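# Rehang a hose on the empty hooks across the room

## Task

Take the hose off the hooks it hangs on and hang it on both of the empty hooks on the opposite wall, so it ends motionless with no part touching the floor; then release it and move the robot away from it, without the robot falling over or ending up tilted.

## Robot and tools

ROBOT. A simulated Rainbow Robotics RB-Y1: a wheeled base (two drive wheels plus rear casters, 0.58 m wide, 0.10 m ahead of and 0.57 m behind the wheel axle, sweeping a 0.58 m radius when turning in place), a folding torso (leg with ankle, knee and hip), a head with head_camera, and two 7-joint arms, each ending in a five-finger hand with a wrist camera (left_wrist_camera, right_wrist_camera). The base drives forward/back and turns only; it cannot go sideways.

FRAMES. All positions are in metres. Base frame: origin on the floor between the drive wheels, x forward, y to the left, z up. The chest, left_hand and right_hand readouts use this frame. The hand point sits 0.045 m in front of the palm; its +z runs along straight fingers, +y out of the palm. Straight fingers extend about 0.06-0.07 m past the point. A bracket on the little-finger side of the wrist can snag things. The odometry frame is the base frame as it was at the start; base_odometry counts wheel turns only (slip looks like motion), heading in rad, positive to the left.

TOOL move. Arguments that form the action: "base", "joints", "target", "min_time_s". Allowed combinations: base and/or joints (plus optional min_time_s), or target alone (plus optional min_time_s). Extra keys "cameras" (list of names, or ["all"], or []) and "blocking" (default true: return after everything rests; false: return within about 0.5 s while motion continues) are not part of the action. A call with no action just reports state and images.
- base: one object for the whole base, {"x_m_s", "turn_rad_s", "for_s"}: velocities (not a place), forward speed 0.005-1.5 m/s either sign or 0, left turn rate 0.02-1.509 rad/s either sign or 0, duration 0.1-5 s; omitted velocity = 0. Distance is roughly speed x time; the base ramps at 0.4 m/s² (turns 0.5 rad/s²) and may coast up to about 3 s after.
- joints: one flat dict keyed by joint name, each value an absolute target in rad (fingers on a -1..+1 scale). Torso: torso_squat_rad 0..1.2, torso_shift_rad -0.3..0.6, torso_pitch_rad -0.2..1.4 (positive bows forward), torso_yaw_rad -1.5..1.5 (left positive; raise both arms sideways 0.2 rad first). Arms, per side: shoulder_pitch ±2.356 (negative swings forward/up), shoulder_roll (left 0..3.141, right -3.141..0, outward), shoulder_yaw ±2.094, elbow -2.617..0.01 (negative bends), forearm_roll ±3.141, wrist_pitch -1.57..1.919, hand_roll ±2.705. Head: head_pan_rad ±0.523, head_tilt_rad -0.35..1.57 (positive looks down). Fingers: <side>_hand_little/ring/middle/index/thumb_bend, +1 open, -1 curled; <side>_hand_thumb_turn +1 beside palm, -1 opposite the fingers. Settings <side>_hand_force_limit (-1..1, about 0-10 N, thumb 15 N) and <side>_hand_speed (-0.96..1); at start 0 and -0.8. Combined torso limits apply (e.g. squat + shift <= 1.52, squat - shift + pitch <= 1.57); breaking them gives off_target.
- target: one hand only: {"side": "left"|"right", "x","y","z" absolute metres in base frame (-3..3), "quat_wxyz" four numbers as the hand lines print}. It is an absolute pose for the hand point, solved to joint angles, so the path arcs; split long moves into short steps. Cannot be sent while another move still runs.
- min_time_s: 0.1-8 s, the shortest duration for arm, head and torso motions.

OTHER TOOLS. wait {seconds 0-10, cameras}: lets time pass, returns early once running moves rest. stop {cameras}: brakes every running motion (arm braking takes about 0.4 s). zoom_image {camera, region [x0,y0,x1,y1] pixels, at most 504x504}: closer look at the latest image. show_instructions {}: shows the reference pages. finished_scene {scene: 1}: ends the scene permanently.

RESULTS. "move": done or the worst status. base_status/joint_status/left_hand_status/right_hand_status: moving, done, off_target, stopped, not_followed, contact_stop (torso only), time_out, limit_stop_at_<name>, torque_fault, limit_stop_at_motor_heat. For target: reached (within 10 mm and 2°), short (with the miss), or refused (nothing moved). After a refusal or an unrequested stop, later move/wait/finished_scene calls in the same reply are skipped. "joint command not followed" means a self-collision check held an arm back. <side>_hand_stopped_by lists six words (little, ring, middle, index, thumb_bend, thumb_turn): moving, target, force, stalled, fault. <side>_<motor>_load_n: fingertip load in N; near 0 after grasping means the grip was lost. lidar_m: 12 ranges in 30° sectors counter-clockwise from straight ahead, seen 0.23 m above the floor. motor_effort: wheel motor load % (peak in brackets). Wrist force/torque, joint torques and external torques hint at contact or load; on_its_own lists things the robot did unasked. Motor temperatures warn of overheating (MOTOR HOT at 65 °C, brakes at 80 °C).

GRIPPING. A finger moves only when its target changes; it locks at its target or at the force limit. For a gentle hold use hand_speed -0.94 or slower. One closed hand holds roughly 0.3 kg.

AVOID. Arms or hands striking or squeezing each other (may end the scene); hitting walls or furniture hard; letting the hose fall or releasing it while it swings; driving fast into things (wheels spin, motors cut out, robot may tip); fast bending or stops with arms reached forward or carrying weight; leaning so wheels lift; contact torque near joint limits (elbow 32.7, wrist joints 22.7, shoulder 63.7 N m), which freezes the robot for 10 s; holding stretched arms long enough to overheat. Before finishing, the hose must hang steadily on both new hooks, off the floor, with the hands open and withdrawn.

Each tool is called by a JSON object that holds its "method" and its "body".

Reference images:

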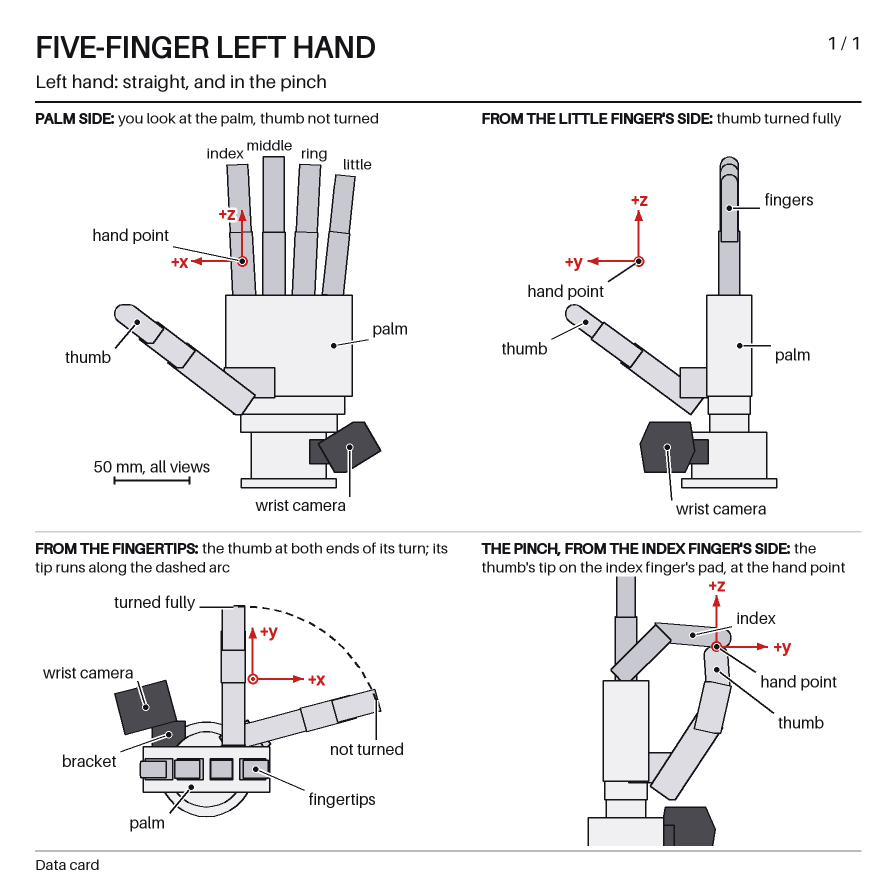

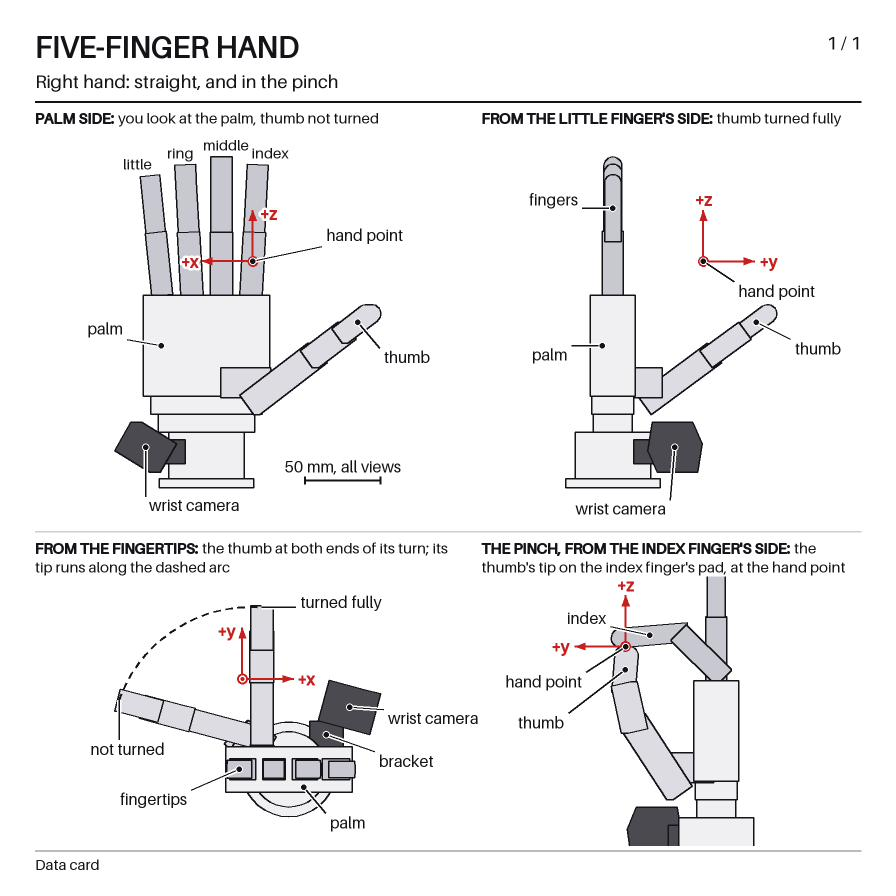

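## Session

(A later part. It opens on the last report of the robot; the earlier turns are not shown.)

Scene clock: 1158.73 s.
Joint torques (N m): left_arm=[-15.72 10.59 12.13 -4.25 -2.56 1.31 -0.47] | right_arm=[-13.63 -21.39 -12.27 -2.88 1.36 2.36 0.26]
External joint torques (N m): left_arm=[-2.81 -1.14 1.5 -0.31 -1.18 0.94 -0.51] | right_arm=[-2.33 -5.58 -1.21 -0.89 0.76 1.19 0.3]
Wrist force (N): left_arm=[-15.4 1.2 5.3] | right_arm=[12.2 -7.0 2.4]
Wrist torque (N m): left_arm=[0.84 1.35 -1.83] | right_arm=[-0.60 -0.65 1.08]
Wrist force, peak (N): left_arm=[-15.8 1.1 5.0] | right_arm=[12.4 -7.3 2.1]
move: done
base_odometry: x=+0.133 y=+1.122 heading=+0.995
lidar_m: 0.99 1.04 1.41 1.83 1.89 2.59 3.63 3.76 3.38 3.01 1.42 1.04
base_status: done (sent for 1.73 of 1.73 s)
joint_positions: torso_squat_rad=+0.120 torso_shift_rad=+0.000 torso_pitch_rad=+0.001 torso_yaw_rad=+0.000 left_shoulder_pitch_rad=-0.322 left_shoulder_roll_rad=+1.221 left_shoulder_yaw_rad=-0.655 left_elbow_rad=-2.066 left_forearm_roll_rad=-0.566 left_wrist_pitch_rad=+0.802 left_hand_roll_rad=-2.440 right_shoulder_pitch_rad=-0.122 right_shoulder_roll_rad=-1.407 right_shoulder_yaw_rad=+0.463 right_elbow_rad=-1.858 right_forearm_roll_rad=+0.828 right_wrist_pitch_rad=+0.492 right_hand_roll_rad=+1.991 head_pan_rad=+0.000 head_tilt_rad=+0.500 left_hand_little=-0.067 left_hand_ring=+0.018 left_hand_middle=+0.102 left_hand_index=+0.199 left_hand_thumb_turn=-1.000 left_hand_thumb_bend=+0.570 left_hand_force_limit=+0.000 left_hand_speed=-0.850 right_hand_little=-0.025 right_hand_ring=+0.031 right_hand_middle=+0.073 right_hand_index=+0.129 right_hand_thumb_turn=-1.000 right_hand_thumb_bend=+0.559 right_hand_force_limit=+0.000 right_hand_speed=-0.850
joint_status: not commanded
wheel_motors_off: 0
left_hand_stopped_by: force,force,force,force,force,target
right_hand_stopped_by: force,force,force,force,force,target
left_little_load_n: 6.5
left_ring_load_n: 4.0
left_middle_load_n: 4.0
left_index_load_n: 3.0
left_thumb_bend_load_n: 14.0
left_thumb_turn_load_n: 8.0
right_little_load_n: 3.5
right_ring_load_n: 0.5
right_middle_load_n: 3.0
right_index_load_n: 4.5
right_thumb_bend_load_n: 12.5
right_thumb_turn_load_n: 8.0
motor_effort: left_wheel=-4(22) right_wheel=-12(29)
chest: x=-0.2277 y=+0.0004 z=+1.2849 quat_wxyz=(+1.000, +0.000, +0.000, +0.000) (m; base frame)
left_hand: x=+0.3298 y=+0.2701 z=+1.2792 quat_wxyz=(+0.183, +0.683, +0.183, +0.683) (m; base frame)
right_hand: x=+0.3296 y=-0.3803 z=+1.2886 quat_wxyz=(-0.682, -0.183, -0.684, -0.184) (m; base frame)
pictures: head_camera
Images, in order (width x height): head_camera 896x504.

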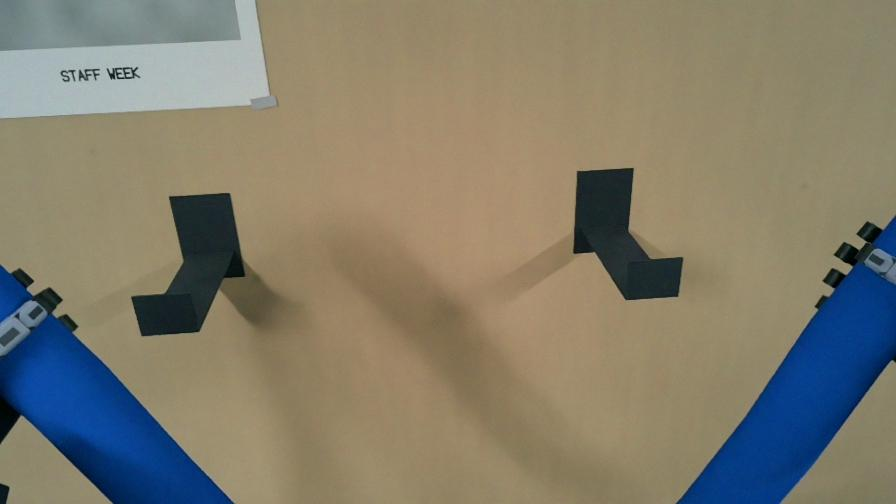

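{"method": "move", "body": {"base": {"x_m_s":0.15,"for_s":1.9}}}

{"method": "move", "body": {"joints": {"head_pan_rad":0.5,"head_tilt_rad":0.8}, "cameras": ["head_camera"]}}

{"method": "move", "body": {"joints": {"head_pan_rad":-0.5,"head_tilt_rad":0.8}, "cameras": ["head_camera"]}}

Scene clock: 1177.13 s.
Joint torques (N m): left_arm=[-16.31 11.32 11.73 -4.22 -2.21 1.11 -0.38] | right_arm=[-13.77 -21.12 -12.16 -2.81 1.24 2.27 0.25]
External joint torques (N m): left_arm=[-3.4 -0.41 1.1 -0.27 -0.83 0.74 -0.43] | right_arm=[-2.47 -5.32 -1.09 -0.82 0.64 1.09 0.29]
Wrist force (N): left_arm=[-15.6 0.8 5.3] | right_arm=[12.7 -6.9 2.6]
Wrist torque (N m): left_arm=[0.77 1.36 -1.84] | right_arm=[-0.65 -0.71 1.06]
Wrist force, peak (N): left_arm=[-15.8 0.7 5.7] | right_arm=[12.7 -6.9 2.6]
move: done
base_odometry: x=+0.288 y=+1.361 heading=+0.994
lidar_m: 0.71 0.74 1.02 2.03 1.90 2.57 3.90 4.06 3.51 2.83 1.03 0.74
base_status: done (sent for 1.9 of 1.9 s)
joint_positions: torso_squat_rad=+0.120 torso_shift_rad=+0.000 torso_pitch_rad=+0.001 torso_yaw_rad=+0.000 left_shoulder_pitch_rad=-0.322 left_shoulder_roll_rad=+1.221 left_shoulder_yaw_rad=-0.655 left_elbow_rad=-2.066 left_forearm_roll_rad=-0.566 left_wrist_pitch_rad=+0.802 left_hand_roll_rad=-2.440 right_shoulder_pitch_rad=-0.122 right_shoulder_roll_rad=-1.407 right_shoulder_yaw_rad=+0.463 right_elbow_rad=-1.858 right_forearm_roll_rad=+0.828 right_wrist_pitch_rad=+0.492 right_hand_roll_rad=+1.991 head_pan_rad=+0.000 head_tilt_rad=+0.500 left_hand_little=-0.067 left_hand_ring=+0.018 left_hand_middle=+0.102 left_hand_index=+0.199 left_hand_thumb_turn=-1.000 left_hand_thumb_bend=+0.570 left_hand_force_limit=+0.000 left_hand_speed=-0.850 right_hand_little=-0.025 right_hand_ring=+0.031 right_hand_middle=+0.073 right_hand_index=+0.129 right_hand_thumb_turn=-1.000 right_hand_thumb_bend=+0.559 right_hand_force_limit=+0.000 right_hand_speed=-0.850
joint_status: not commanded
wheel_motors_off: 0
left_hand_stopped_by: force,force,force,force,force,target
right_hand_stopped_by: force,force,force,force,force,target
left_little_load_n: 6.5
left_ring_load_n: 4.0
left_middle_load_n: 3.5
left_index_load_n: 3.0
left_thumb_bend_load_n: 14.0
left_thumb_turn_load_n: 7.5
right_little_load_n: 4.0
right_ring_load_n: 0.0
right_middle_load_n: 3.0
right_index_load_n: 4.0
right_thumb_bend_load_n: 12.5
right_thumb_turn_load_n: 8.0
motor_effort: left_wheel=-9(25) right_wheel=+9(30)
chest: x=-0.2277 y=+0.0004 z=+1.2849 quat_wxyz=(+1.000, +0.000, +0.000, +0.000) (m; base frame)
left_hand: x=+0.3299 y=+0.2701 z=+1.2792 quat_wxyz=(+0.183, +0.683, +0.183, +0.683) (m; base frame)
right_hand: x=+0.3297 y=-0.3803 z=+1.2885 quat_wxyz=(-0.682, -0.183, -0.684, -0.184) (m; base frame)
pictures: none

Scene clock: 1178.13 s.
Joint torques (N m): left_arm=[-16.45 10.84 11.59 -4.05 -2.57 1.31 -0.39] | right_arm=[-13.83 -21.39 -12.63 -2.63 1.3 2.25 0.34]
External joint torques (N m): left_arm=[-3.54 -0.89 0.96 -0.1 -1.19 0.94 -0.44] | right_arm=[-2.52 -5.58 -1.57 -0.64 0.7 1.07 0.38]
Wrist force (N): left_arm=[-15.4 1.2 5.4] | right_arm=[12.1 -6.6 2.7]
Wrist torque (N m): left_arm=[0.84 1.37 -1.85] | right_arm=[-0.59 -0.65 1.05]
Wrist force, peak (N): left_arm=[-15.6 1.0 5.3] | right_arm=[12.3 -6.8 2.2]
move: done
base_odometry: x=+0.288 y=+1.361 heading=+0.994
lidar_m: 0.71 0.74 1.01 2.03 1.90 2.58 3.91 4.06 3.50 2.83 1.02 0.74
base_status: not commanded
joint_positions: torso_squat_rad=+0.120 torso_shift_rad=+0.000 torso_pitch_rad=+0.001 torso_yaw_rad=+0.000 left_shoulder_pitch_rad=-0.322 left_shoulder_roll_rad=+1.221 left_shoulder_yaw_rad=-0.655 left_elbow_rad=-2.066 left_forearm_roll_rad=-0.566 left_wrist_pitch_rad=+0.802 left_hand_roll_rad=-2.440 right_shoulder_pitch_rad=-0.122 right_shoulder_roll_rad=-1.407 right_shoulder_yaw_rad=+0.463 right_elbow_rad=-1.858 right_forearm_roll_rad=+0.828 right_wrist_pitch_rad=+0.492 right_hand_roll_rad=+1.991 head_pan_rad=+0.500 head_tilt_rad=+0.800 left_hand_little=-0.067 left_hand_ring=+0.018 left_hand_middle=+0.102 left_hand_index=+0.199 left_hand_thumb_turn=-1.000 left_hand_thumb_bend=+0.570 left_hand_force_limit=+0.000 left_hand_speed=-0.850 right_hand_little=-0.025 right_hand_ring=+0.031 right_hand_middle=+0.073 right_hand_index=+0.129 right_hand_thumb_turn=-1.000 right_hand_thumb_bend=+0.559 right_hand_force_limit=+0.000 right_hand_speed=-0.850
joint_status: all done
wheel_motors_off: 0
left_hand_stopped_by: force,force,force,force,force,target
right_hand_stopped_by: force,force,force,force,force,target
left_little_load_n: 6.5
left_ring_load_n: 3.5
left_middle_load_n: 3.5
left_index_load_n: 3.0
left_thumb_bend_load_n: 14.0
left_thumb_turn_load_n: 8.0
right_little_load_n: 3.5
right_ring_load_n: 0.5
right_middle_load_n: 3.0
right_index_load_n: 4.5
right_thumb_bend_load_n: 12.5
right_thumb_turn_load_n: 8.0
motor_effort: left_wheel=-9(9) right_wheel=+9(9)
chest: x=-0.2277 y=+0.0004 z=+1.2849 quat_wxyz=(+1.000, +0.000, +0.000, +0.000) (m; base frame)
left_hand: x=+0.3298 y=+0.2701 z=+1.2792 quat_wxyz=(+0.183, +0.683, +0.183, +0.683) (m; base frame)
right_hand: x=+0.3296 y=-0.3803 z=+1.2886 quat_wxyz=(-0.682, -0.183, -0.684, -0.184) (m; base frame)
pictures: head_camera
Images, in order (width x height): head_camera 896x504.

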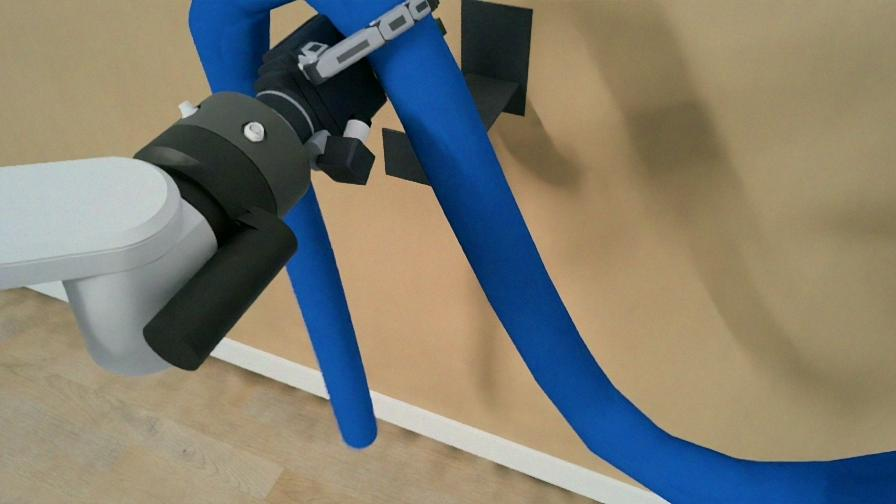

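Scene clock: 1179.47 s.
Joint torques (N m): left_arm=[-16.47 11.63 12.26 -3.97 -2.5 1 -0.45] | right_arm=[-13.49 -21.2 -11.93 -2.65 1.33 2.24 0.29]
External joint torques (N m): left_arm=[-3.57 -0.1 1.63 -0.03 -1.13 0.63 -0.49] | right_arm=[-2.18 -5.39 -0.87 -0.65 0.73 1.07 0.33]
Wrist force (N): left_arm=[-15.3 1.1 5.4] | right_arm=[11.8 -6.8 2.4]
Wrist torque (N m): left_arm=[0.82 1.36 -1.85] | right_arm=[-0.61 -0.60 1.01]
Wrist force, peak (N): left_arm=[-15.6 1.0 5.5] | right_arm=[12.1 -7.0 2.4]
move: done
base_odometry: x=+0.288 y=+1.361 heading=+0.994
lidar_m: 0.71 0.75 1.02 2.04 1.90 2.58 3.91 4.06 3.51 2.84 1.02 0.74
base_status: not commanded
joint_positions: torso_squat_rad=+0.120 torso_shift_rad=+0.000 torso_pitch_rad=+0.001 torso_yaw_rad=+0.000 left_shoulder_pitch_rad=-0.322 left_shoulder_roll_rad=+1.221 left_shoulder_yaw_rad=-0.655 left_elbow_rad=-2.066 left_forearm_roll_rad=-0.566 left_wrist_pitch_rad=+0.802 left_hand_roll_rad=-2.440 right_shoulder_pitch_rad=-0.122 right_shoulder_roll_rad=-1.407 right_shoulder_yaw_rad=+0.463 right_elbow_rad=-1.858 right_forearm_roll_rad=+0.828 right_wrist_pitch_rad=+0.492 right_hand_roll_rad=+1.991 head_pan_rad=-0.500 head_tilt_rad=+0.800 left_hand_little=-0.067 left_hand_ring=+0.018 left_hand_middle=+0.102 left_hand_index=+0.199 left_hand_thumb_turn=-1.000 left_hand_thumb_bend=+0.570 left_hand_force_limit=+0.000 left_hand_speed=-0.850 right_hand_little=-0.025 right_hand_ring=+0.031 right_hand_middle=+0.073 right_hand_index=+0.129 right_hand_thumb_turn=-1.000 right_hand_thumb_bend=+0.559 right_hand_force_limit=+0.000 right_hand_speed=-0.850
joint_status: all done
wheel_motors_off: 0
left_hand_stopped_by: force,force,force,force,force,target
right_hand_stopped_by: force,force,force,force,force,target
left_little_load_n: 6.5
left_ring_load_n: 4.0
left_middle_load_n: 3.5
left_index_load_n: 3.0
left_thumb_bend_load_n: 14.0
left_thumb_turn_load_n: 7.5
right_little_load_n: 3.5
right_ring_load_n: 0.5
right_middle_load_n: 3.0
right_index_load_n: 4.5
right_thumb_bend_load_n: 12.5
right_thumb_turn_load_n: 8.5
motor_effort: left_wheel=-9(9) right_wheel=+9(9)
chest: x=-0.2277 y=+0.0004 z=+1.2849 quat_wxyz=(+1.000, +0.000, +0.000, +0.000) (m; base frame)
left_hand: x=+0.3298 y=+0.2701 z=+1.2792 quat_wxyz=(+0.183, +0.683, +0.183, +0.683) (m; base frame)
right_hand: x=+0.3296 y=-0.3803 z=+1.2886 quat_wxyz=(-0.682, -0.183, -0.684, -0.184) (m; base frame)
pictures: head_camera
Images, in order (width x height): head_camera 896x504.

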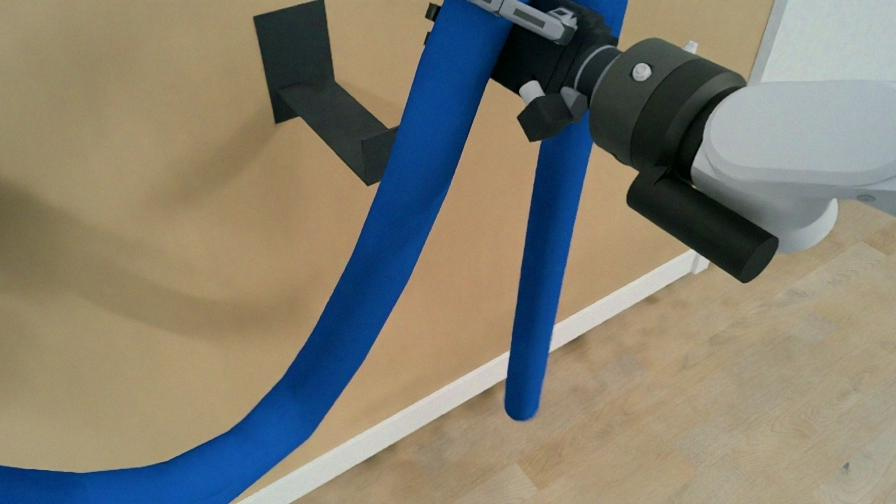

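{"method": "move", "body": {"target": {"side":"right","x":0.33,"y":-0.325,"z":1.288,"quat_wxyz":[0.683,0.183,0.683,0.183]}, "min_time_s": 3}}

{"method": "move", "body": {"target": {"side":"left","x":0.33,"y":0.285,"z":1.279,"quat_wxyz":[0.183,0.683,0.183,0.683]}, "min_time_s": 2}}

{"method": "move", "body": {"base": {"x_m_s":0.05,"for_s":1}, "cameras": ["head_camera","right_wrist_camera","left_wrist_camera"]}}

{"method": "move", "body": {"joints": {"head_pan_rad":0.5,"head_tilt_rad":0.8}, "cameras": ["head_camera"]}}

Scene clock: 1249.73 s.
Joint torques (N m): left_arm=[-16.29 11.38 11.91 -4.16 -2.6 0.83 -0.27] | right_arm=[-16.01 -15.85 -11.18 -4 1.93 1.83 0.33]
External joint torques (N m): left_arm=[-3.38 -0.35 1.27 -0.21 -1.22 0.47 -0.31] | right_arm=[-4.09 -1.7 -0.42 -1.35 0.92 1.07 0.38]
Wrist force (N): left_arm=[-15.4 0.8 5.3] | right_arm=[11.9 -6.6 2.4]
Wrist torque (N m): left_arm=[0.81 1.38 -1.81] | right_arm=[-0.52 -0.62 1.01]
Wrist force, peak (N): left_arm=[-15.7 1.2 5.4] | right_arm=[12.8 -6.6 2.2]
move: done
base_odometry: x=+0.288 y=+1.361 heading=+0.994
lidar_m: 0.71 0.74 1.01 2.03 1.89 2.58 3.92 4.07 3.50 2.84 1.02 0.74
base_status: not commanded
joint_positions: torso_squat_rad=+0.120 torso_shift_rad=+0.000 torso_pitch_rad=+0.001 torso_yaw_rad=+0.000 left_shoulder_pitch_rad=-0.322 left_shoulder_roll_rad=+1.221 left_shoulder_yaw_rad=-0.655 left_elbow_rad=-2.066 left_forearm_roll_rad=-0.566 left_wrist_pitch_rad=+0.802 left_hand_roll_rad=-2.440 right_shoulder_pitch_rad=-0.238 right_shoulder_roll_rad=-1.357 right_shoulder_yaw_rad=+0.584 right_elbow_rad=-1.989 right_forearm_roll_rad=+0.646 right_wrist_pitch_rad=+0.659 right_hand_roll_rad=+2.231 head_pan_rad=-0.500 head_tilt_rad=+0.800 left_hand_little=-0.067 left_hand_ring=+0.018 left_hand_middle=+0.102 left_hand_index=+0.199 left_hand_thumb_turn=-1.000 left_hand_thumb_bend=+0.570 left_hand_force_limit=+0.000 left_hand_speed=-0.850 right_hand_little=-0.025 right_hand_ring=+0.031 right_hand_middle=+0.073 right_hand_index=+0.129 right_hand_thumb_turn=-1.000 right_hand_thumb_bend=+0.559 right_hand_force_limit=+0.000 right_hand_speed=-0.850
joint_status: all done
wheel_motors_off: 0
left_hand_stopped_by: force,force,force,force,force,target
right_hand_stopped_by: force,force,force,force,force,target
left_little_load_n: 6.5
left_ring_load_n: 4.0
left_middle_load_n: 3.5
left_index_load_n: 3.0
left_thumb_bend_load_n: 14.0
left_thumb_turn_load_n: 7.5
right_little_load_n: 4.0
right_ring_load_n: 0.5
right_middle_load_n: 3.0
right_index_load_n: 4.5
right_thumb_bend_load_n: 12.5
right_thumb_turn_load_n: 8.5
motor_effort: left_wheel=-9(9) right_wheel=+9(9)
chest: x=-0.2277 y=+0.0004 z=+1.2849 quat_wxyz=(+1.000, +0.000, +0.000, +0.000) (m; base frame)
left_hand: x=+0.3298 y=+0.2701 z=+1.2792 quat_wxyz=(+0.183, +0.683, +0.183, +0.683) (m; base frame)
right_hand: x=+0.3299 y=-0.3253 z=+1.2868 quat_wxyz=(-0.682, -0.183, -0.684, -0.183) (m; base frame)
right_hand_status: reached (checked arc, planned for 3.0 s): 1 mm and 0.1 deg off.
pictures: none

Scene clock: 1252.07 s.
Joint torques (N m): left_arm=[-14.38 14.83 14.92 -3.64 -2.7 0.8 0.03] | right_arm=[-15.56 -15.61 -11.35 -4.19 1.82 1.84 0.35]
External joint torques (N m): left_arm=[-1.65 2.59 4.17 0.09 -1.39 0.35 -0.01] | right_arm=[-3.64 -1.46 -0.59 -1.54 0.81 1.08 0.4]
Wrist force (N): left_arm=[-15.3 0.9 5.1] | right_arm=[11.7 -6.6 2.2]
Wrist torque (N m): left_arm=[0.83 1.36 -1.73] | right_arm=[-0.52 -0.60 1.03]
Wrist force, peak (N): left_arm=[-15.7 1.0 5.3] | right_arm=[12.0 -7.0 2.5]
move: done
base_odometry: x=+0.288 y=+1.361 heading=+0.994
lidar_m: 0.71 0.75 1.03 2.03 1.91 2.59 3.91 4.06 3.51 2.83 1.03 0.74
base_status: not commanded
joint_positions: torso_squat_rad=+0.120 torso_shift_rad=+0.000 torso_pitch_rad=+0.001 torso_yaw_rad=+0.000 left_shoulder_pitch_rad=-0.296 left_shoulder_roll_rad=+1.250 left_shoulder_yaw_rad=-0.635 left_elbow_rad=-2.047 left_forearm_roll_rad=-0.582 left_wrist_pitch_rad=+0.765 left_hand_roll_rad=-2.397 right_shoulder_pitch_rad=-0.238 right_shoulder_roll_rad=-1.357 right_shoulder_yaw_rad=+0.584 right_elbow_rad=-1.989 right_forearm_roll_rad=+0.646 right_wrist_pitch_rad=+0.659 right_hand_roll_rad=+2.231 head_pan_rad=-0.500 head_tilt_rad=+0.800 left_hand_little=-0.067 left_hand_ring=+0.018 left_hand_middle=+0.102 left_hand_index=+0.199 left_hand_thumb_turn=-1.000 left_hand_thumb_bend=+0.570 left_hand_force_limit=+0.000 left_hand_speed=-0.850 right_hand_little=-0.025 right_hand_ring=+0.031 right_hand_middle=+0.073 right_hand_index=+0.129 right_hand_thumb_turn=-1.000 right_hand_thumb_bend=+0.559 right_hand_force_limit=+0.000 right_hand_speed=-0.850
joint_status: all done
wheel_motors_off: 0
left_hand_stopped_by: force,force,force,force,force,target
right_hand_stopped_by: force,force,force,force,force,target
left_little_load_n: 6.5
left_ring_load_n: 4.0
left_middle_load_n: 3.5
left_index_load_n: 3.0
left_thumb_bend_load_n: 14.0
left_thumb_turn_load_n: 8.0
right_little_load_n: 3.5
right_ring_load_n: 0.5
right_middle_load_n: 3.0
right_index_load_n: 4.5
right_thumb_bend_load_n: 12.5
right_thumb_turn_load_n: 8.0
motor_effort: left_wheel=-8(9) right_wheel=+9(9)
chest: x=-0.2277 y=+0.0004 z=+1.2849 quat_wxyz=(+1.000, +0.000, +0.000, +0.000) (m; base frame)
left_hand: x=+0.3300 y=+0.2843 z=+1.2780 quat_wxyz=(+0.182, +0.684, +0.184, +0.682) (m; base frame)
left_hand_status: reached (checked arc, planned for 2.0 s): 1 mm and 0.3 deg off.
right_hand: x=+0.3299 y=-0.3253 z=+1.2868 quat_wxyz=(-0.682, -0.183, -0.684, -0.183) (m; base frame)
pictures: none

Scene clock: 1253.77 s.
Joint torques (N m): left_arm=[-15.02 14.3 13.99 -3.68 -2.82 0.92 -0.03] | right_arm=[-15.24 -16.51 -11.57 -3.8 2.06 1.55 0.19]
External joint torques (N m): left_arm=[-2.3 2.06 3.25 0.05 -1.51 0.47 -0.07] | right_arm=[-3.32 -2.36 -0.81 -1.16 1.05 0.8 0.23]
Wrist force (N): left_arm=[-15.3 1.1 5.1] | right_arm=[11.8 -6.4 1.7]
Wrist torque (N m): left_arm=[0.86 1.36 -1.71] | right_arm=[-0.49 -0.63 1.02]
Wrist force, peak (N): left_arm=[-15.8 0.7 5.6] | right_arm=[12.1 -7.1 2.5]
move: done
base_odometry: x=+0.316 y=+1.403 heading=+0.993
lidar_m: 0.66 0.69 0.94 2.25 1.91 2.59 3.96 4.12 3.53 2.62 0.95 0.68
base_status: done (sent for 1 of 1 s)
joint_positions: torso_squat_rad=+0.120 torso_shift_rad=+0.000 torso_pitch_rad=+0.001 torso_yaw_rad=+0.000 left_shoulder_pitch_rad=-0.296 left_shoulder_roll_rad=+1.250 left_shoulder_yaw_rad=-0.635 left_elbow_rad=-2.047 left_forearm_roll_rad=-0.582 left_wrist_pitch_rad=+0.765 left_hand_roll_rad=-2.397 right_shoulder_pitch_rad=-0.238 right_shoulder_roll_rad=-1.357 right_shoulder_yaw_rad=+0.584 right_elbow_rad=-1.989 right_forearm_roll_rad=+0.645 right_wrist_pitch_rad=+0.659 right_hand_roll_rad=+2.231 head_pan_rad=-0.500 head_tilt_rad=+0.800 left_hand_little=-0.067 left_hand_ring=+0.018 left_hand_middle=+0.102 left_hand_index=+0.199 left_hand_thumb_turn=-1.000 left_hand_thumb_bend=+0.570 left_hand_force_limit=+0.000 left_hand_speed=-0.850 right_hand_little=-0.025 right_hand_ring=+0.031 right_hand_middle=+0.073 right_hand_index=+0.129 right_hand_thumb_turn=-1.000 right_hand_thumb_bend=+0.559 right_hand_force_limit=+0.000 right_hand_speed=-0.850
joint_status: not commanded
wheel_motors_off: 0
left_hand_stopped_by: force,force,force,force,force,target
right_hand_stopped_by: force,force,force,force,force,target
left_little_load_n: 6.5
left_ring_load_n: 3.5
left_middle_load_n: 3.5
left_index_load_n: 3.0
left_thumb_bend_load_n: 14.0
left_thumb_turn_load_n: 8.0
right_little_load_n: 4.0
right_ring_load_n: 0.5
right_middle_load_n: 3.0
right_index_load_n: 4.5
right_thumb_bend_load_n: 12.0
right_thumb_turn_load_n: 8.0
motor_effort: left_wheel=-8(16) right_wheel=+8(26)
chest: x=-0.2277 y=+0.0004 z=+1.2849 quat_wxyz=(+1.000, +0.000, +0.000, +0.000) (m; base frame)
left_hand: x=+0.3300 y=+0.2844 z=+1.2780 quat_wxyz=(+0.182, +0.684, +0.184, +0.682) (m; base frame)
right_hand: x=+0.3299 y=-0.3253 z=+1.2869 quat_wxyz=(-0.682, -0.183, -0.684, -0.183) (m; base frame)
pictures: head_camera, left_wrist_camera, right_wrist_camera
Images, in order (width x height): head_camera 896x504, left_wrist_camera 504x504, right_wrist_camera 504x504.

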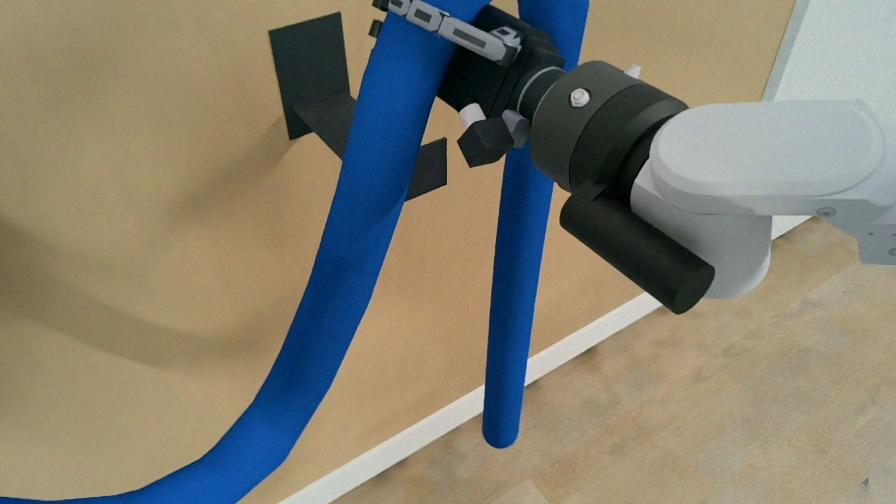

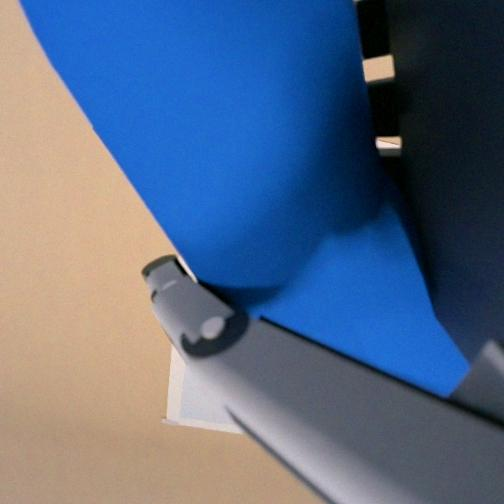

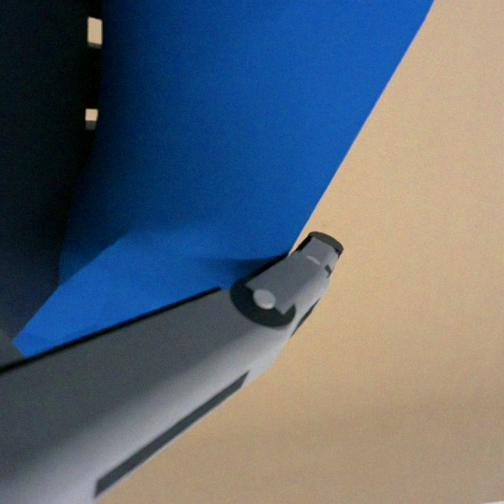

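Scene clock: 1255.10 s.
Joint torques (N m): left_arm=[-14.8 13.72 13.38 -3.58 -2.57 1.03 0.3] | right_arm=[-14.81 -16.47 -11.65 -3.77 2.11 1.62 0.44]
External joint torques (N m): left_arm=[-2.08 1.48 2.64 0.16 -1.26 0.58 0.25] | right_arm=[-2.89 -2.33 -0.89 -1.12 1.09 0.87 0.48]
Wrist force (N): left_arm=[-15.4 1.1 5.2] | right_arm=[11.9 -6.9 1.9]
Wrist torque (N m): left_arm=[0.85 1.37 -1.72] | right_arm=[-0.58 -0.62 0.98]
Wrist force, peak (N): left_arm=[-15.7 0.8 5.4] | right_arm=[12.1 -7.4 2.1]
move: done
base_odometry: x=+0.316 y=+1.403 heading=+0.993
lidar_m: 0.66 0.69 0.95 2.25 1.90 2.59 3.96 4.12 3.54 2.63 0.95 0.69
base_status: not commanded
joint_positions: torso_squat_rad=+0.120 torso_shift_rad=+0.000 torso_pitch_rad=+0.001 torso_yaw_rad=+0.000 left_shoulder_pitch_rad=-0.296 left_shoulder_roll_rad=+1.250 left_shoulder_yaw_rad=-0.635 left_elbow_rad=-2.047 left_forearm_roll_rad=-0.582 left_wrist_pitch_rad=+0.765 left_hand_roll_rad=-2.397 right_shoulder_pitch_rad=-0.238 right_shoulder_roll_rad=-1.357 right_shoulder_yaw_rad=+0.584 right_elbow_rad=-1.989 right_forearm_roll_rad=+0.645 right_wrist_pitch_rad=+0.659 right_hand_roll_rad=+2.231 head_pan_rad=+0.500 head_tilt_rad=+0.800 left_hand_little=-0.067 left_hand_ring=+0.018 left_hand_middle=+0.102 left_hand_index=+0.199 left_hand_thumb_turn=-1.000 left_hand_thumb_bend=+0.570 left_hand_force_limit=+0.000 left_hand_speed=-0.850 right_hand_little=-0.025 right_hand_ring=+0.031 right_hand_middle=+0.073 right_hand_index=+0.129 right_hand_thumb_turn=-1.000 right_hand_thumb_bend=+0.559 right_hand_force_limit=+0.000 right_hand_speed=-0.850
joint_status: all done
wheel_motors_off: 0
left_hand_stopped_by: force,force,force,force,force,target
right_hand_stopped_by: force,force,force,force,force,target
left_little_load_n: 6.5
left_ring_load_n: 3.5
left_middle_load_n: 3.5
left_index_load_n: 3.0
left_thumb_bend_load_n: 14.0
left_thumb_turn_load_n: 7.5
right_little_load_n: 4.0
right_ring_load_n: 0.5
right_middle_load_n: 3.0
right_index_load_n: 4.0
right_thumb_bend_load_n: 12.5
right_thumb_turn_load_n: 8.5
motor_effort: left_wheel=-7(8) right_wheel=+9(9)
chest: x=-0.2277 y=+0.0004 z=+1.2849 quat_wxyz=(+1.000, +0.000, +0.000, +0.000) (m; base frame)
left_hand: x=+0.3300 y=+0.2844 z=+1.2780 quat_wxyz=(+0.182, +0.684, +0.184, +0.682) (m; base frame)
right_hand: x=+0.3299 y=-0.3253 z=+1.2869 quat_wxyz=(-0.682, -0.183, -0.684, -0.183) (m; base frame)
pictures: head_camera
Images, in order (width x height): head_camera 896x504.

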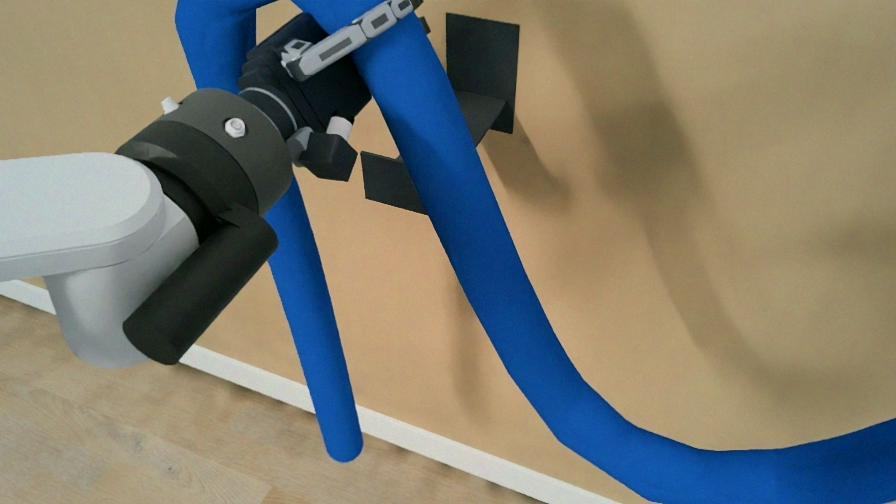

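{"method": "move", "body": {"base": {"x_m_s":0.05,"for_s":2}, "cameras": ["head_camera"]}}

{"method": "move", "body": {"joints": {"head_pan_rad":-0.5,"head_tilt_rad":0.8}, "cameras": ["head_camera"]}}

Scene clock: 1289.57 s.
Joint torques (N m): left_arm=[-14.56 14.03 13.89 -3.81 -2.72 1.11 0.24] | right_arm=[-14.77 -16.61 -11.37 -3.91 2.07 1.43 0.09]
External joint torques (N m): left_arm=[-1.83 1.79 3.14 -0.07 -1.41 0.66 0.2] | right_arm=[-2.85 -2.46 -0.61 -1.26 1.06 0.68 0.13]
Wrist force (N): left_arm=[-15.5 1.2 5.3] | right_arm=[11.5 -6.8 1.8]
Wrist torque (N m): left_arm=[0.85 1.39 -1.74] | right_arm=[-0.54 -0.55 0.97]
Wrist force, peak (N): left_arm=[-15.8 0.8 5.8] | right_arm=[12.3 -6.9 2.8]
move: done
base_odometry: x=+0.371 y=+1.487 heading=+0.992
lidar_m: 0.56 0.59 0.81 2.20 1.94 2.59 4.06 4.22 3.56 2.19 0.80 0.59
base_status: done (sent for 2 of 2 s)
joint_positions: torso_squat_rad=+0.120 torso_shift_rad=+0.000 torso_pitch_rad=+0.001 torso_yaw_rad=+0.000 left_shoulder_pitch_rad=-0.296 left_shoulder_roll_rad=+1.250 left_shoulder_yaw_rad=-0.635 left_elbow_rad=-2.047 left_forearm_roll_rad=-0.582 left_wrist_pitch_rad=+0.765 left_hand_roll_rad=-2.397 right_shoulder_pitch_rad=-0.238 right_shoulder_roll_rad=-1.357 right_shoulder_yaw_rad=+0.584 right_elbow_rad=-1.989 right_forearm_roll_rad=+0.645 right_wrist_pitch_rad=+0.659 right_hand_roll_rad=+2.231 head_pan_rad=+0.500 head_tilt_rad=+0.800 left_hand_little=-0.067 left_hand_ring=+0.018 left_hand_middle=+0.102 left_hand_index=+0.199 left_hand_thumb_turn=-1.000 left_hand_thumb_bend=+0.570 left_hand_force_limit=+0.000 left_hand_speed=-0.850 right_hand_little=-0.025 right_hand_ring=+0.031 right_hand_middle=+0.073 right_hand_index=+0.129 right_hand_thumb_turn=-1.000 right_hand_thumb_bend=+0.559 right_hand_force_limit=+0.000 right_hand_speed=-0.850
joint_status: not commanded
wheel_motors_off: 0
left_hand_stopped_by: force,force,force,force,force,target
right_hand_stopped_by: force,force,force,force,force,target
left_little_load_n: 7.0
left_ring_load_n: 4.0
left_middle_load_n: 3.5
left_index_load_n: 3.5
left_thumb_bend_load_n: 14.0
left_thumb_turn_load_n: 7.5
right_little_load_n: 4.0
right_ring_load_n: 0.5
right_middle_load_n: 3.0
right_index_load_n: 4.5
right_thumb_bend_load_n: 12.5
right_thumb_turn_load_n: 8.0
motor_effort: left_wheel=-7(17) right_wheel=+8(25)
chest: x=-0.2277 y=+0.0004 z=+1.2849 quat_wxyz=(+1.000, +0.000, +0.000, +0.000) (m; base frame)
left_hand: x=+0.3300 y=+0.2845 z=+1.2780 quat_wxyz=(+0.182, +0.684, +0.184, +0.682) (m; base frame)
right_hand: x=+0.3299 y=-0.3252 z=+1.2869 quat_wxyz=(-0.682, -0.183, -0.684, -0.183) (m; base frame)
pictures: head_camera
Images, in order (width x height): head_camera 896x504.

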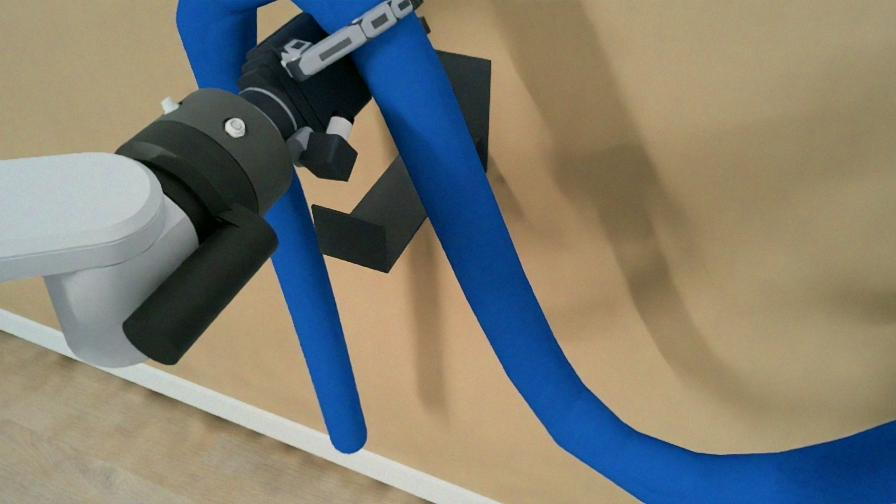

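Scene clock: 1290.90 s.
Joint torques (N m): left_arm=[-15.34 13.95 13.81 -3.76 -2.37 1.23 0.28] | right_arm=[-14.63 -16.31 -11.85 -3.86 2.18 1.53 0.23]
External joint torques (N m): left_arm=[-2.61 1.71 3.06 -0.03 -1.06 0.77 0.24] | right_arm=[-2.71 -2.16 -1.09 -1.21 1.17 0.77 0.27]
Wrist force (N): left_arm=[-15.4 1.2 5.3] | right_arm=[12.1 -6.8 2.0]
Wrist torque (N m): left_arm=[0.86 1.39 -1.74] | right_arm=[-0.55 -0.66 1.01]
Wrist force, peak (N): left_arm=[-15.6 0.9 5.4] | right_arm=[12.1 -7.1 2.5]
move: done
base_odometry: x=+0.371 y=+1.487 heading=+0.992
lidar_m: 0.56 0.58 0.80 2.20 1.95 2.57 4.06 4.22 3.56 2.19 0.81 0.59
base_status: not commanded
joint_positions: torso_squat_rad=+0.120 torso_shift_rad=+0.000 torso_pitch_rad=+0.001 torso_yaw_rad=+0.000 left_shoulder_pitch_rad=-0.296 left_shoulder_roll_rad=+1.250 left_shoulder_yaw_rad=-0.635 left_elbow_rad=-2.047 left_forearm_roll_rad=-0.582 left_wrist_pitch_rad=+0.765 left_hand_roll_rad=-2.397 right_shoulder_pitch_rad=-0.238 right_shoulder_roll_rad=-1.357 right_shoulder_yaw_rad=+0.584 right_elbow_rad=-1.989 right_forearm_roll_rad=+0.645 right_wrist_pitch_rad=+0.659 right_hand_roll_rad=+2.231 head_pan_rad=-0.500 head_tilt_rad=+0.800 left_hand_little=-0.067 left_hand_ring=+0.018 left_hand_middle=+0.102 left_hand_index=+0.199 left_hand_thumb_turn=-1.000 left_hand_thumb_bend=+0.570 left_hand_force_limit=+0.000 left_hand_speed=-0.850 right_hand_little=-0.025 right_hand_ring=+0.031 right_hand_middle=+0.073 right_hand_index=+0.129 right_hand_thumb_turn=-1.000 right_hand_thumb_bend=+0.559 right_hand_force_limit=+0.000 right_hand_speed=-0.850
joint_status: all done
wheel_motors_off: 0
left_hand_stopped_by: force,force,force,force,force,target
right_hand_stopped_by: force,force,force,force,force,target
left_little_load_n: 6.5
left_ring_load_n: 3.5
left_middle_load_n: 3.5
left_index_load_n: 3.0
left_thumb_bend_load_n: 13.5
left_thumb_turn_load_n: 7.5
right_little_load_n: 4.0
right_ring_load_n: 0.5
right_middle_load_n: 3.0
right_index_load_n: 4.5
right_thumb_bend_load_n: 12.5
right_thumb_turn_load_n: 8.0
motor_effort: left_wheel=-7(8) right_wheel=+8(9)
chest: x=-0.2277 y=+0.0004 z=+1.2849 quat_wxyz=(+1.000, +0.000, +0.000, +0.000) (m; base frame)
left_hand: x=+0.3300 y=+0.2845 z=+1.2780 quat_wxyz=(+0.182, +0.684, +0.184, +0.682) (m; base frame)
right_hand: x=+0.3299 y=-0.3252 z=+1.2869 quat_wxyz=(-0.682, -0.183, -0.684, -0.183) (m; base frame)
pictures: head_camera
Images, in order (width x height): head_camera 896x504.

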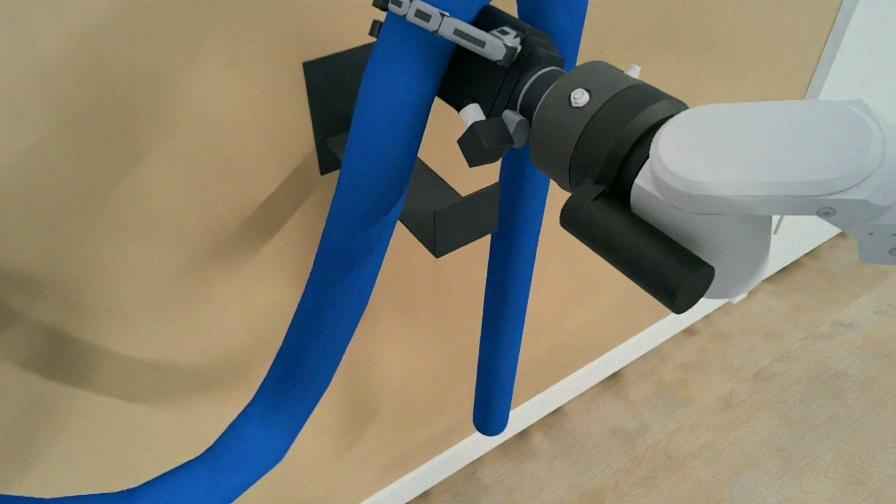

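{"method": "zoom_image", "body": {"camera": "head_camera", "region": [380, 120, 580, 320]}}

Scaled by 2.520 from the camera's 896x504 image, which has a finer 1280x720 frame.

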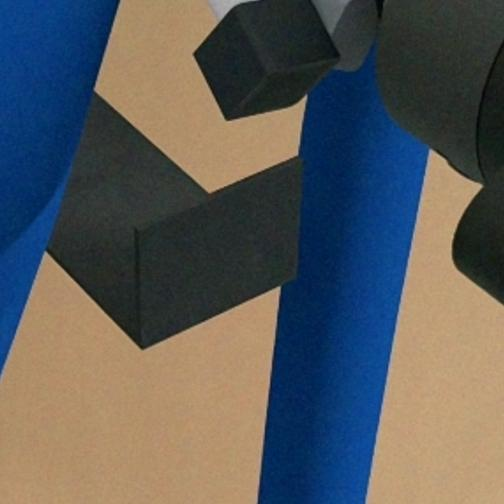

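{"method": "move", "body": {"target": {"side":"right","x":0.33,"y":-0.317,"z":1.288,"quat_wxyz":[0.683,0.183,0.683,0.183]}, "min_time_s": 1}}

{"method": "move", "body": {"base": {"x_m_s":0.05,"for_s":0.9}, "cameras": ["head_camera"]}}

Scene clock: 1323.47 s.
Joint torques (N m): left_arm=[-14.9 13.81 13.18 -4.05 -2.53 1.06 0.08] | right_arm=[-15.87 -15.95 -11.58 -4.19 1.87 1.74 0.48]
External joint torques (N m): left_arm=[-2.18 1.57 2.44 -0.31 -1.22 0.61 0.04] | right_arm=[-3.86 -2.05 -0.87 -1.43 0.81 1.04 0.52]
Wrist force (N): left_arm=[-15.4 1.0 5.1] | right_arm=[11.9 -6.4 2.2]
Wrist torque (N m): left_arm=[0.84 1.36 -1.73] | right_arm=[-0.48 -0.62 1.02]
Wrist force, peak (N): left_arm=[-15.6 0.8 5.3] | right_arm=[12.2 -7.3 2.2]
move: done
base_odometry: x=+0.371 y=+1.487 heading=+0.992
lidar_m: 0.56 0.58 0.80 2.20 1.95 2.59 4.06 4.22 3.55 2.18 0.81 0.58
base_status: not commanded
joint_positions: torso_squat_rad=+0.120 torso_shift_rad=+0.000 torso_pitch_rad=+0.001 torso_yaw_rad=+0.000 left_shoulder_pitch_rad=-0.296 left_shoulder_roll_rad=+1.250 left_shoulder_yaw_rad=-0.635 left_elbow_rad=-2.047 left_forearm_roll_rad=-0.582 left_wrist_pitch_rad=+0.765 left_hand_roll_rad=-2.397 right_shoulder_pitch_rad=-0.254 right_shoulder_roll_rad=-1.346 right_shoulder_yaw_rad=+0.598 right_elbow_rad=-2.004 right_forearm_roll_rad=+0.628 right_wrist_pitch_rad=+0.681 right_hand_roll_rad=+2.259 head_pan_rad=-0.500 head_tilt_rad=+0.800 left_hand_little=-0.067 left_hand_ring=+0.018 left_hand_middle=+0.102 left_hand_index=+0.199 left_hand_thumb_turn=-1.000 left_hand_thumb_bend=+0.570 left_hand_force_limit=+0.000 left_hand_speed=-0.850 right_hand_little=-0.025 right_hand_ring=+0.031 right_hand_middle=+0.073 right_hand_index=+0.129 right_hand_thumb_turn=-1.000 right_hand_thumb_bend=+0.559 right_hand_force_limit=+0.000 right_hand_speed=-0.850
joint_status: all done
wheel_motors_off: 0
left_hand_stopped_by: force,force,force,force,force,target
right_hand_stopped_by: force,force,force,force,force,target
left_little_load_n: 6.5
left_ring_load_n: 4.0
left_middle_load_n: 3.5
left_index_load_n: 3.5
left_thumb_bend_load_n: 14.0
left_thumb_turn_load_n: 7.5
right_little_load_n: 4.0
right_ring_load_n: 0.0
right_middle_load_n: 3.0
right_index_load_n: 4.5
right_thumb_bend_load_n: 12.0
right_thumb_turn_load_n: 8.0
motor_effort: left_wheel=-8(8) right_wheel=+8(9)
chest: x=-0.2277 y=+0.0004 z=+1.2849 quat_wxyz=(+1.000, +0.000, +0.000, +0.000) (m; base frame)
left_hand: x=+0.3300 y=+0.2845 z=+1.2780 quat_wxyz=(+0.182, +0.684, +0.184, +0.682) (m; base frame)
right_hand: x=+0.3297 y=-0.3174 z=+1.2869 quat_wxyz=(-0.682, -0.183, -0.684, -0.183) (m; base frame)
right_hand_status: reached (checked arc, planned for 1.0 s): 1 mm and 0.1 deg off.
pictures: none

Scene clock: 1325.07 s.
Joint torques (N m): left_arm=[-15.49 14.49 13.87 -3.64 -2.58 1.08 -0.05] | right_arm=[-15.23 -16.45 -11.2 -4.02 2.17 1.66 0.34]
External joint torques (N m): left_arm=[-2.77 2.24 3.13 0.09 -1.27 0.63 -0.09] | right_arm=[-3.21 -2.55 -0.49 -1.27 1.1 0.95 0.38]
Wrist force (N): left_arm=[-15.3 1.0 5.1] | right_arm=[11.9 -6.5 2.0]
Wrist torque (N m): left_arm=[0.84 1.37 -1.72] | right_arm=[-0.51 -0.61 1.02]
Wrist force, peak (N): left_arm=[-15.7 0.9 5.9] | right_arm=[12.4 -6.9 2.5]
move: done
base_odometry: x=+0.395 y=+1.524 heading=+0.991
lidar_m: 0.52 0.54 0.73 2.01 1.96 2.58 4.11 4.26 3.11 2.03 0.76 0.54
base_status: done (sent for 0.9 of 0.9 s)
joint_positions: torso_squat_rad=+0.120 torso_shift_rad=+0.000 torso_pitch_rad=+0.001 torso_yaw_rad=+0.000 left_shoulder_pitch_rad=-0.296 left_shoulder_roll_rad=+1.250 left_shoulder_yaw_rad=-0.635 left_elbow_rad=-2.047 left_forearm_roll_rad=-0.582 left_wrist_pitch_rad=+0.765 left_hand_roll_rad=-2.397 right_shoulder_pitch_rad=-0.254 right_shoulder_roll_rad=-1.346 right_shoulder_yaw_rad=+0.598 right_elbow_rad=-2.004 right_forearm_roll_rad=+0.628 right_wrist_pitch_rad=+0.681 right_hand_roll_rad=+2.259 head_pan_rad=-0.500 head_tilt_rad=+0.800 left_hand_little=-0.067 left_hand_ring=+0.018 left_hand_middle=+0.102 left_hand_index=+0.199 left_hand_thumb_turn=-1.000 left_hand_thumb_bend=+0.570 left_hand_force_limit=+0.000 left_hand_speed=-0.850 right_hand_little=-0.025 right_hand_ring=+0.031 right_hand_middle=+0.073 right_hand_index=+0.129 right_hand_thumb_turn=-1.000 right_hand_thumb_bend=+0.559 right_hand_force_limit=+0.000 right_hand_speed=-0.850
joint_status: not commanded
wheel_motors_off: 0
left_hand_stopped_by: force,force,force,force,force,target
right_hand_stopped_by: force,force,force,force,force,target
left_little_load_n: 6.5
left_ring_load_n: 4.0
left_middle_load_n: 3.5
left_index_load_n: 3.0
left_thumb_bend_load_n: 14.0
left_thumb_turn_load_n: 8.0
right_little_load_n: 4.0
right_ring_load_n: 0.0
right_middle_load_n: 3.0
right_index_load_n: 4.5
right_thumb_bend_load_n: 12.5
right_thumb_turn_load_n: 8.0
motor_effort: left_wheel=-6(15) right_wheel=+7(25)
chest: x=-0.2277 y=+0.0004 z=+1.2849 quat_wxyz=(+1.000, +0.000, +0.000, +0.000) (m; base frame)
left_hand: x=+0.3300 y=+0.2845 z=+1.2780 quat_wxyz=(+0.182, +0.684, +0.184, +0.682) (m; base frame)
right_hand: x=+0.3297 y=-0.3173 z=+1.2869 quat_wxyz=(-0.682, -0.183, -0.684, -0.183) (m; base frame)
pictures: head_camera
Images, in order (width x height): head_camera 896x504.

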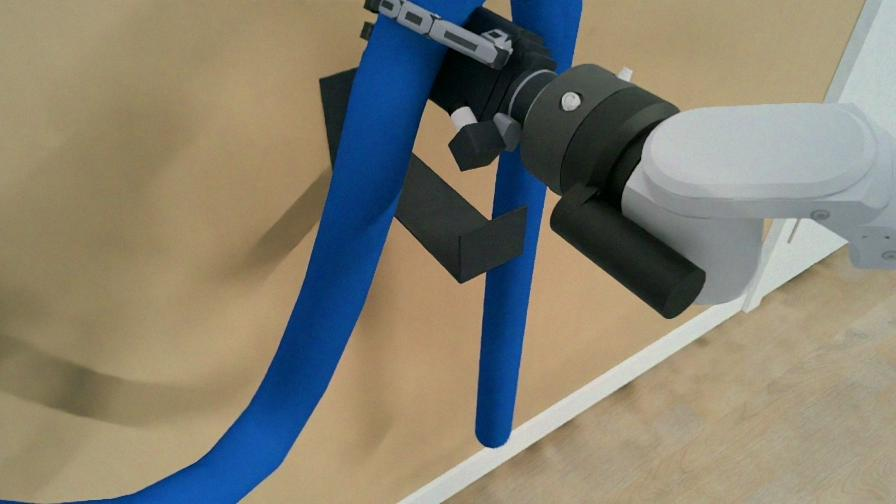

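{"method": "wait", "body": {"seconds": 2, "cameras": ["head_camera"]}}

{"method": "zoom_image", "body": {"camera": "head_camera", "region": [380, 120, 580, 320]}}

Scene clock: 1340.93 s.
Joint torques (N m): left_arm=[-15.09 13.9 13.75 -3.76 -2.66 1.23 0.28] | right_arm=[-15.25 -16.24 -11.56 -4.21 2.04 1.54 0.14]
External joint torques (N m): left_arm=[-2.37 1.66 3.01 -0.03 -1.35 0.78 0.24] | right_arm=[-3.23 -2.34 -0.85 -1.45 0.97 0.84 0.18]
Wrist force (N): left_arm=[-15.6 0.9 5.1] | right_arm=[11.9 -6.5 2.2]
Wrist torque (N m): left_arm=[0.84 1.40 -1.74] | right_arm=[-0.49 -0.62 1.06]
Wrist force, peak (N): left_arm=[-15.6 0.8 5.2] | right_arm=[12.5 -6.9 1.9]
base_odometry: x=+0.395 y=+1.524 heading=+0.991
lidar_m: 0.52 0.54 0.74 2.01 1.96 2.57 4.11 4.26 3.11 2.03 0.74 0.55
base_status: done (sent for 0.9 of 0.9 s)
joint_positions: torso_squat_rad=+0.120 torso_shift_rad=+0.000 torso_pitch_rad=+0.001 torso_yaw_rad=+0.000 left_shoulder_pitch_rad=-0.296 left_shoulder_roll_rad=+1.250 left_shoulder_yaw_rad=-0.635 left_elbow_rad=-2.047 left_forearm_roll_rad=-0.582 left_wrist_pitch_rad=+0.765 left_hand_roll_rad=-2.397 right_shoulder_pitch_rad=-0.254 right_shoulder_roll_rad=-1.346 right_shoulder_yaw_rad=+0.598 right_elbow_rad=-2.004 right_forearm_roll_rad=+0.628 right_wrist_pitch_rad=+0.681 right_hand_roll_rad=+2.259 head_pan_rad=-0.500 head_tilt_rad=+0.800 left_hand_little=-0.067 left_hand_ring=+0.018 left_hand_middle=+0.102 left_hand_index=+0.199 left_hand_thumb_turn=-1.000 left_hand_thumb_bend=+0.570 left_hand_force_limit=+0.000 left_hand_speed=-0.850 right_hand_little=-0.025 right_hand_ring=+0.031 right_hand_middle=+0.073 right_hand_index=+0.129 right_hand_thumb_turn=-1.000 right_hand_thumb_bend=+0.559 right_hand_force_limit=+0.000 right_hand_speed=-0.850
joint_status: not commanded
wheel_motors_off: 0
left_hand_stopped_by: force,force,force,force,force,target
right_hand_stopped_by: force,force,force,force,force,target
left_little_load_n: 6.5
left_ring_load_n: 4.0
left_middle_load_n: 3.5
left_index_load_n: 3.0
left_thumb_bend_load_n: 13.5
left_thumb_turn_load_n: 7.5
right_little_load_n: 3.5
right_ring_load_n: 0.0
right_middle_load_n: 3.5
right_index_load_n: 4.5
right_thumb_bend_load_n: 12.5
right_thumb_turn_load_n: 8.5
motor_effort: left_wheel=-6(15) right_wheel=+7(25)
chest: x=-0.2277 y=+0.0004 z=+1.2849 quat_wxyz=(+1.000, +0.000, +0.000, +0.000) (m; base frame)
left_hand: x=+0.3300 y=+0.2845 z=+1.2780 quat_wxyz=(+0.182, +0.684, +0.184, +0.682) (m; base frame)
right_hand: x=+0.3297 y=-0.3173 z=+1.2869 quat_wxyz=(-0.682, -0.183, -0.684, -0.183) (m; base frame)
wait: 2.00 s; at rest from the start
pictures: head_camera
Images, in order (width x height): head_camera 896x504.

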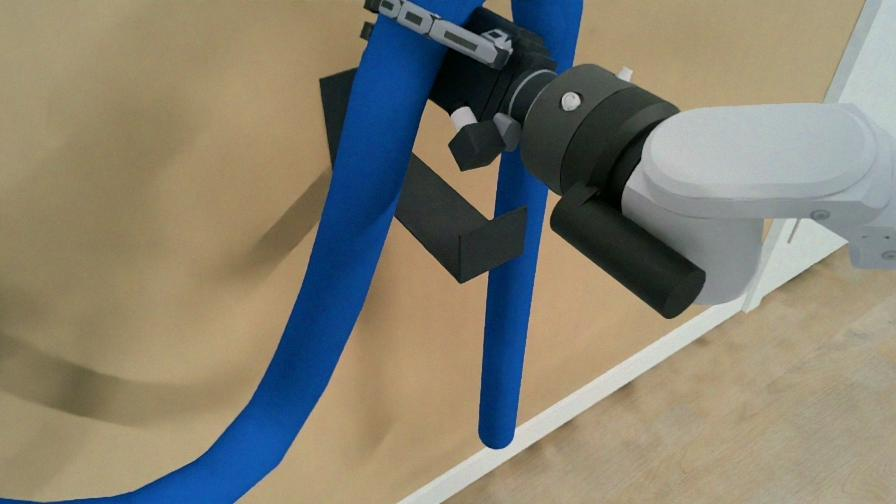

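Scaled by 2.520 from the camera's 896x504 image, which has a finer 1280x720 frame.

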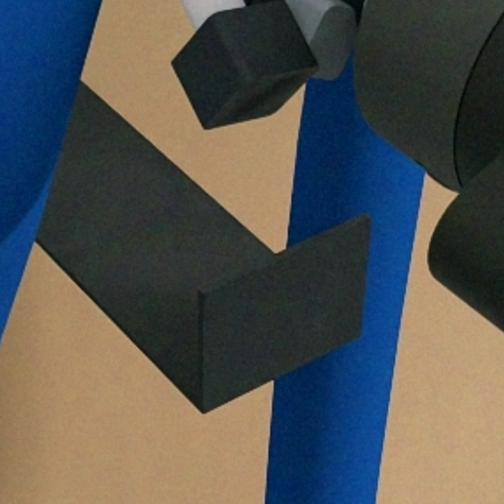

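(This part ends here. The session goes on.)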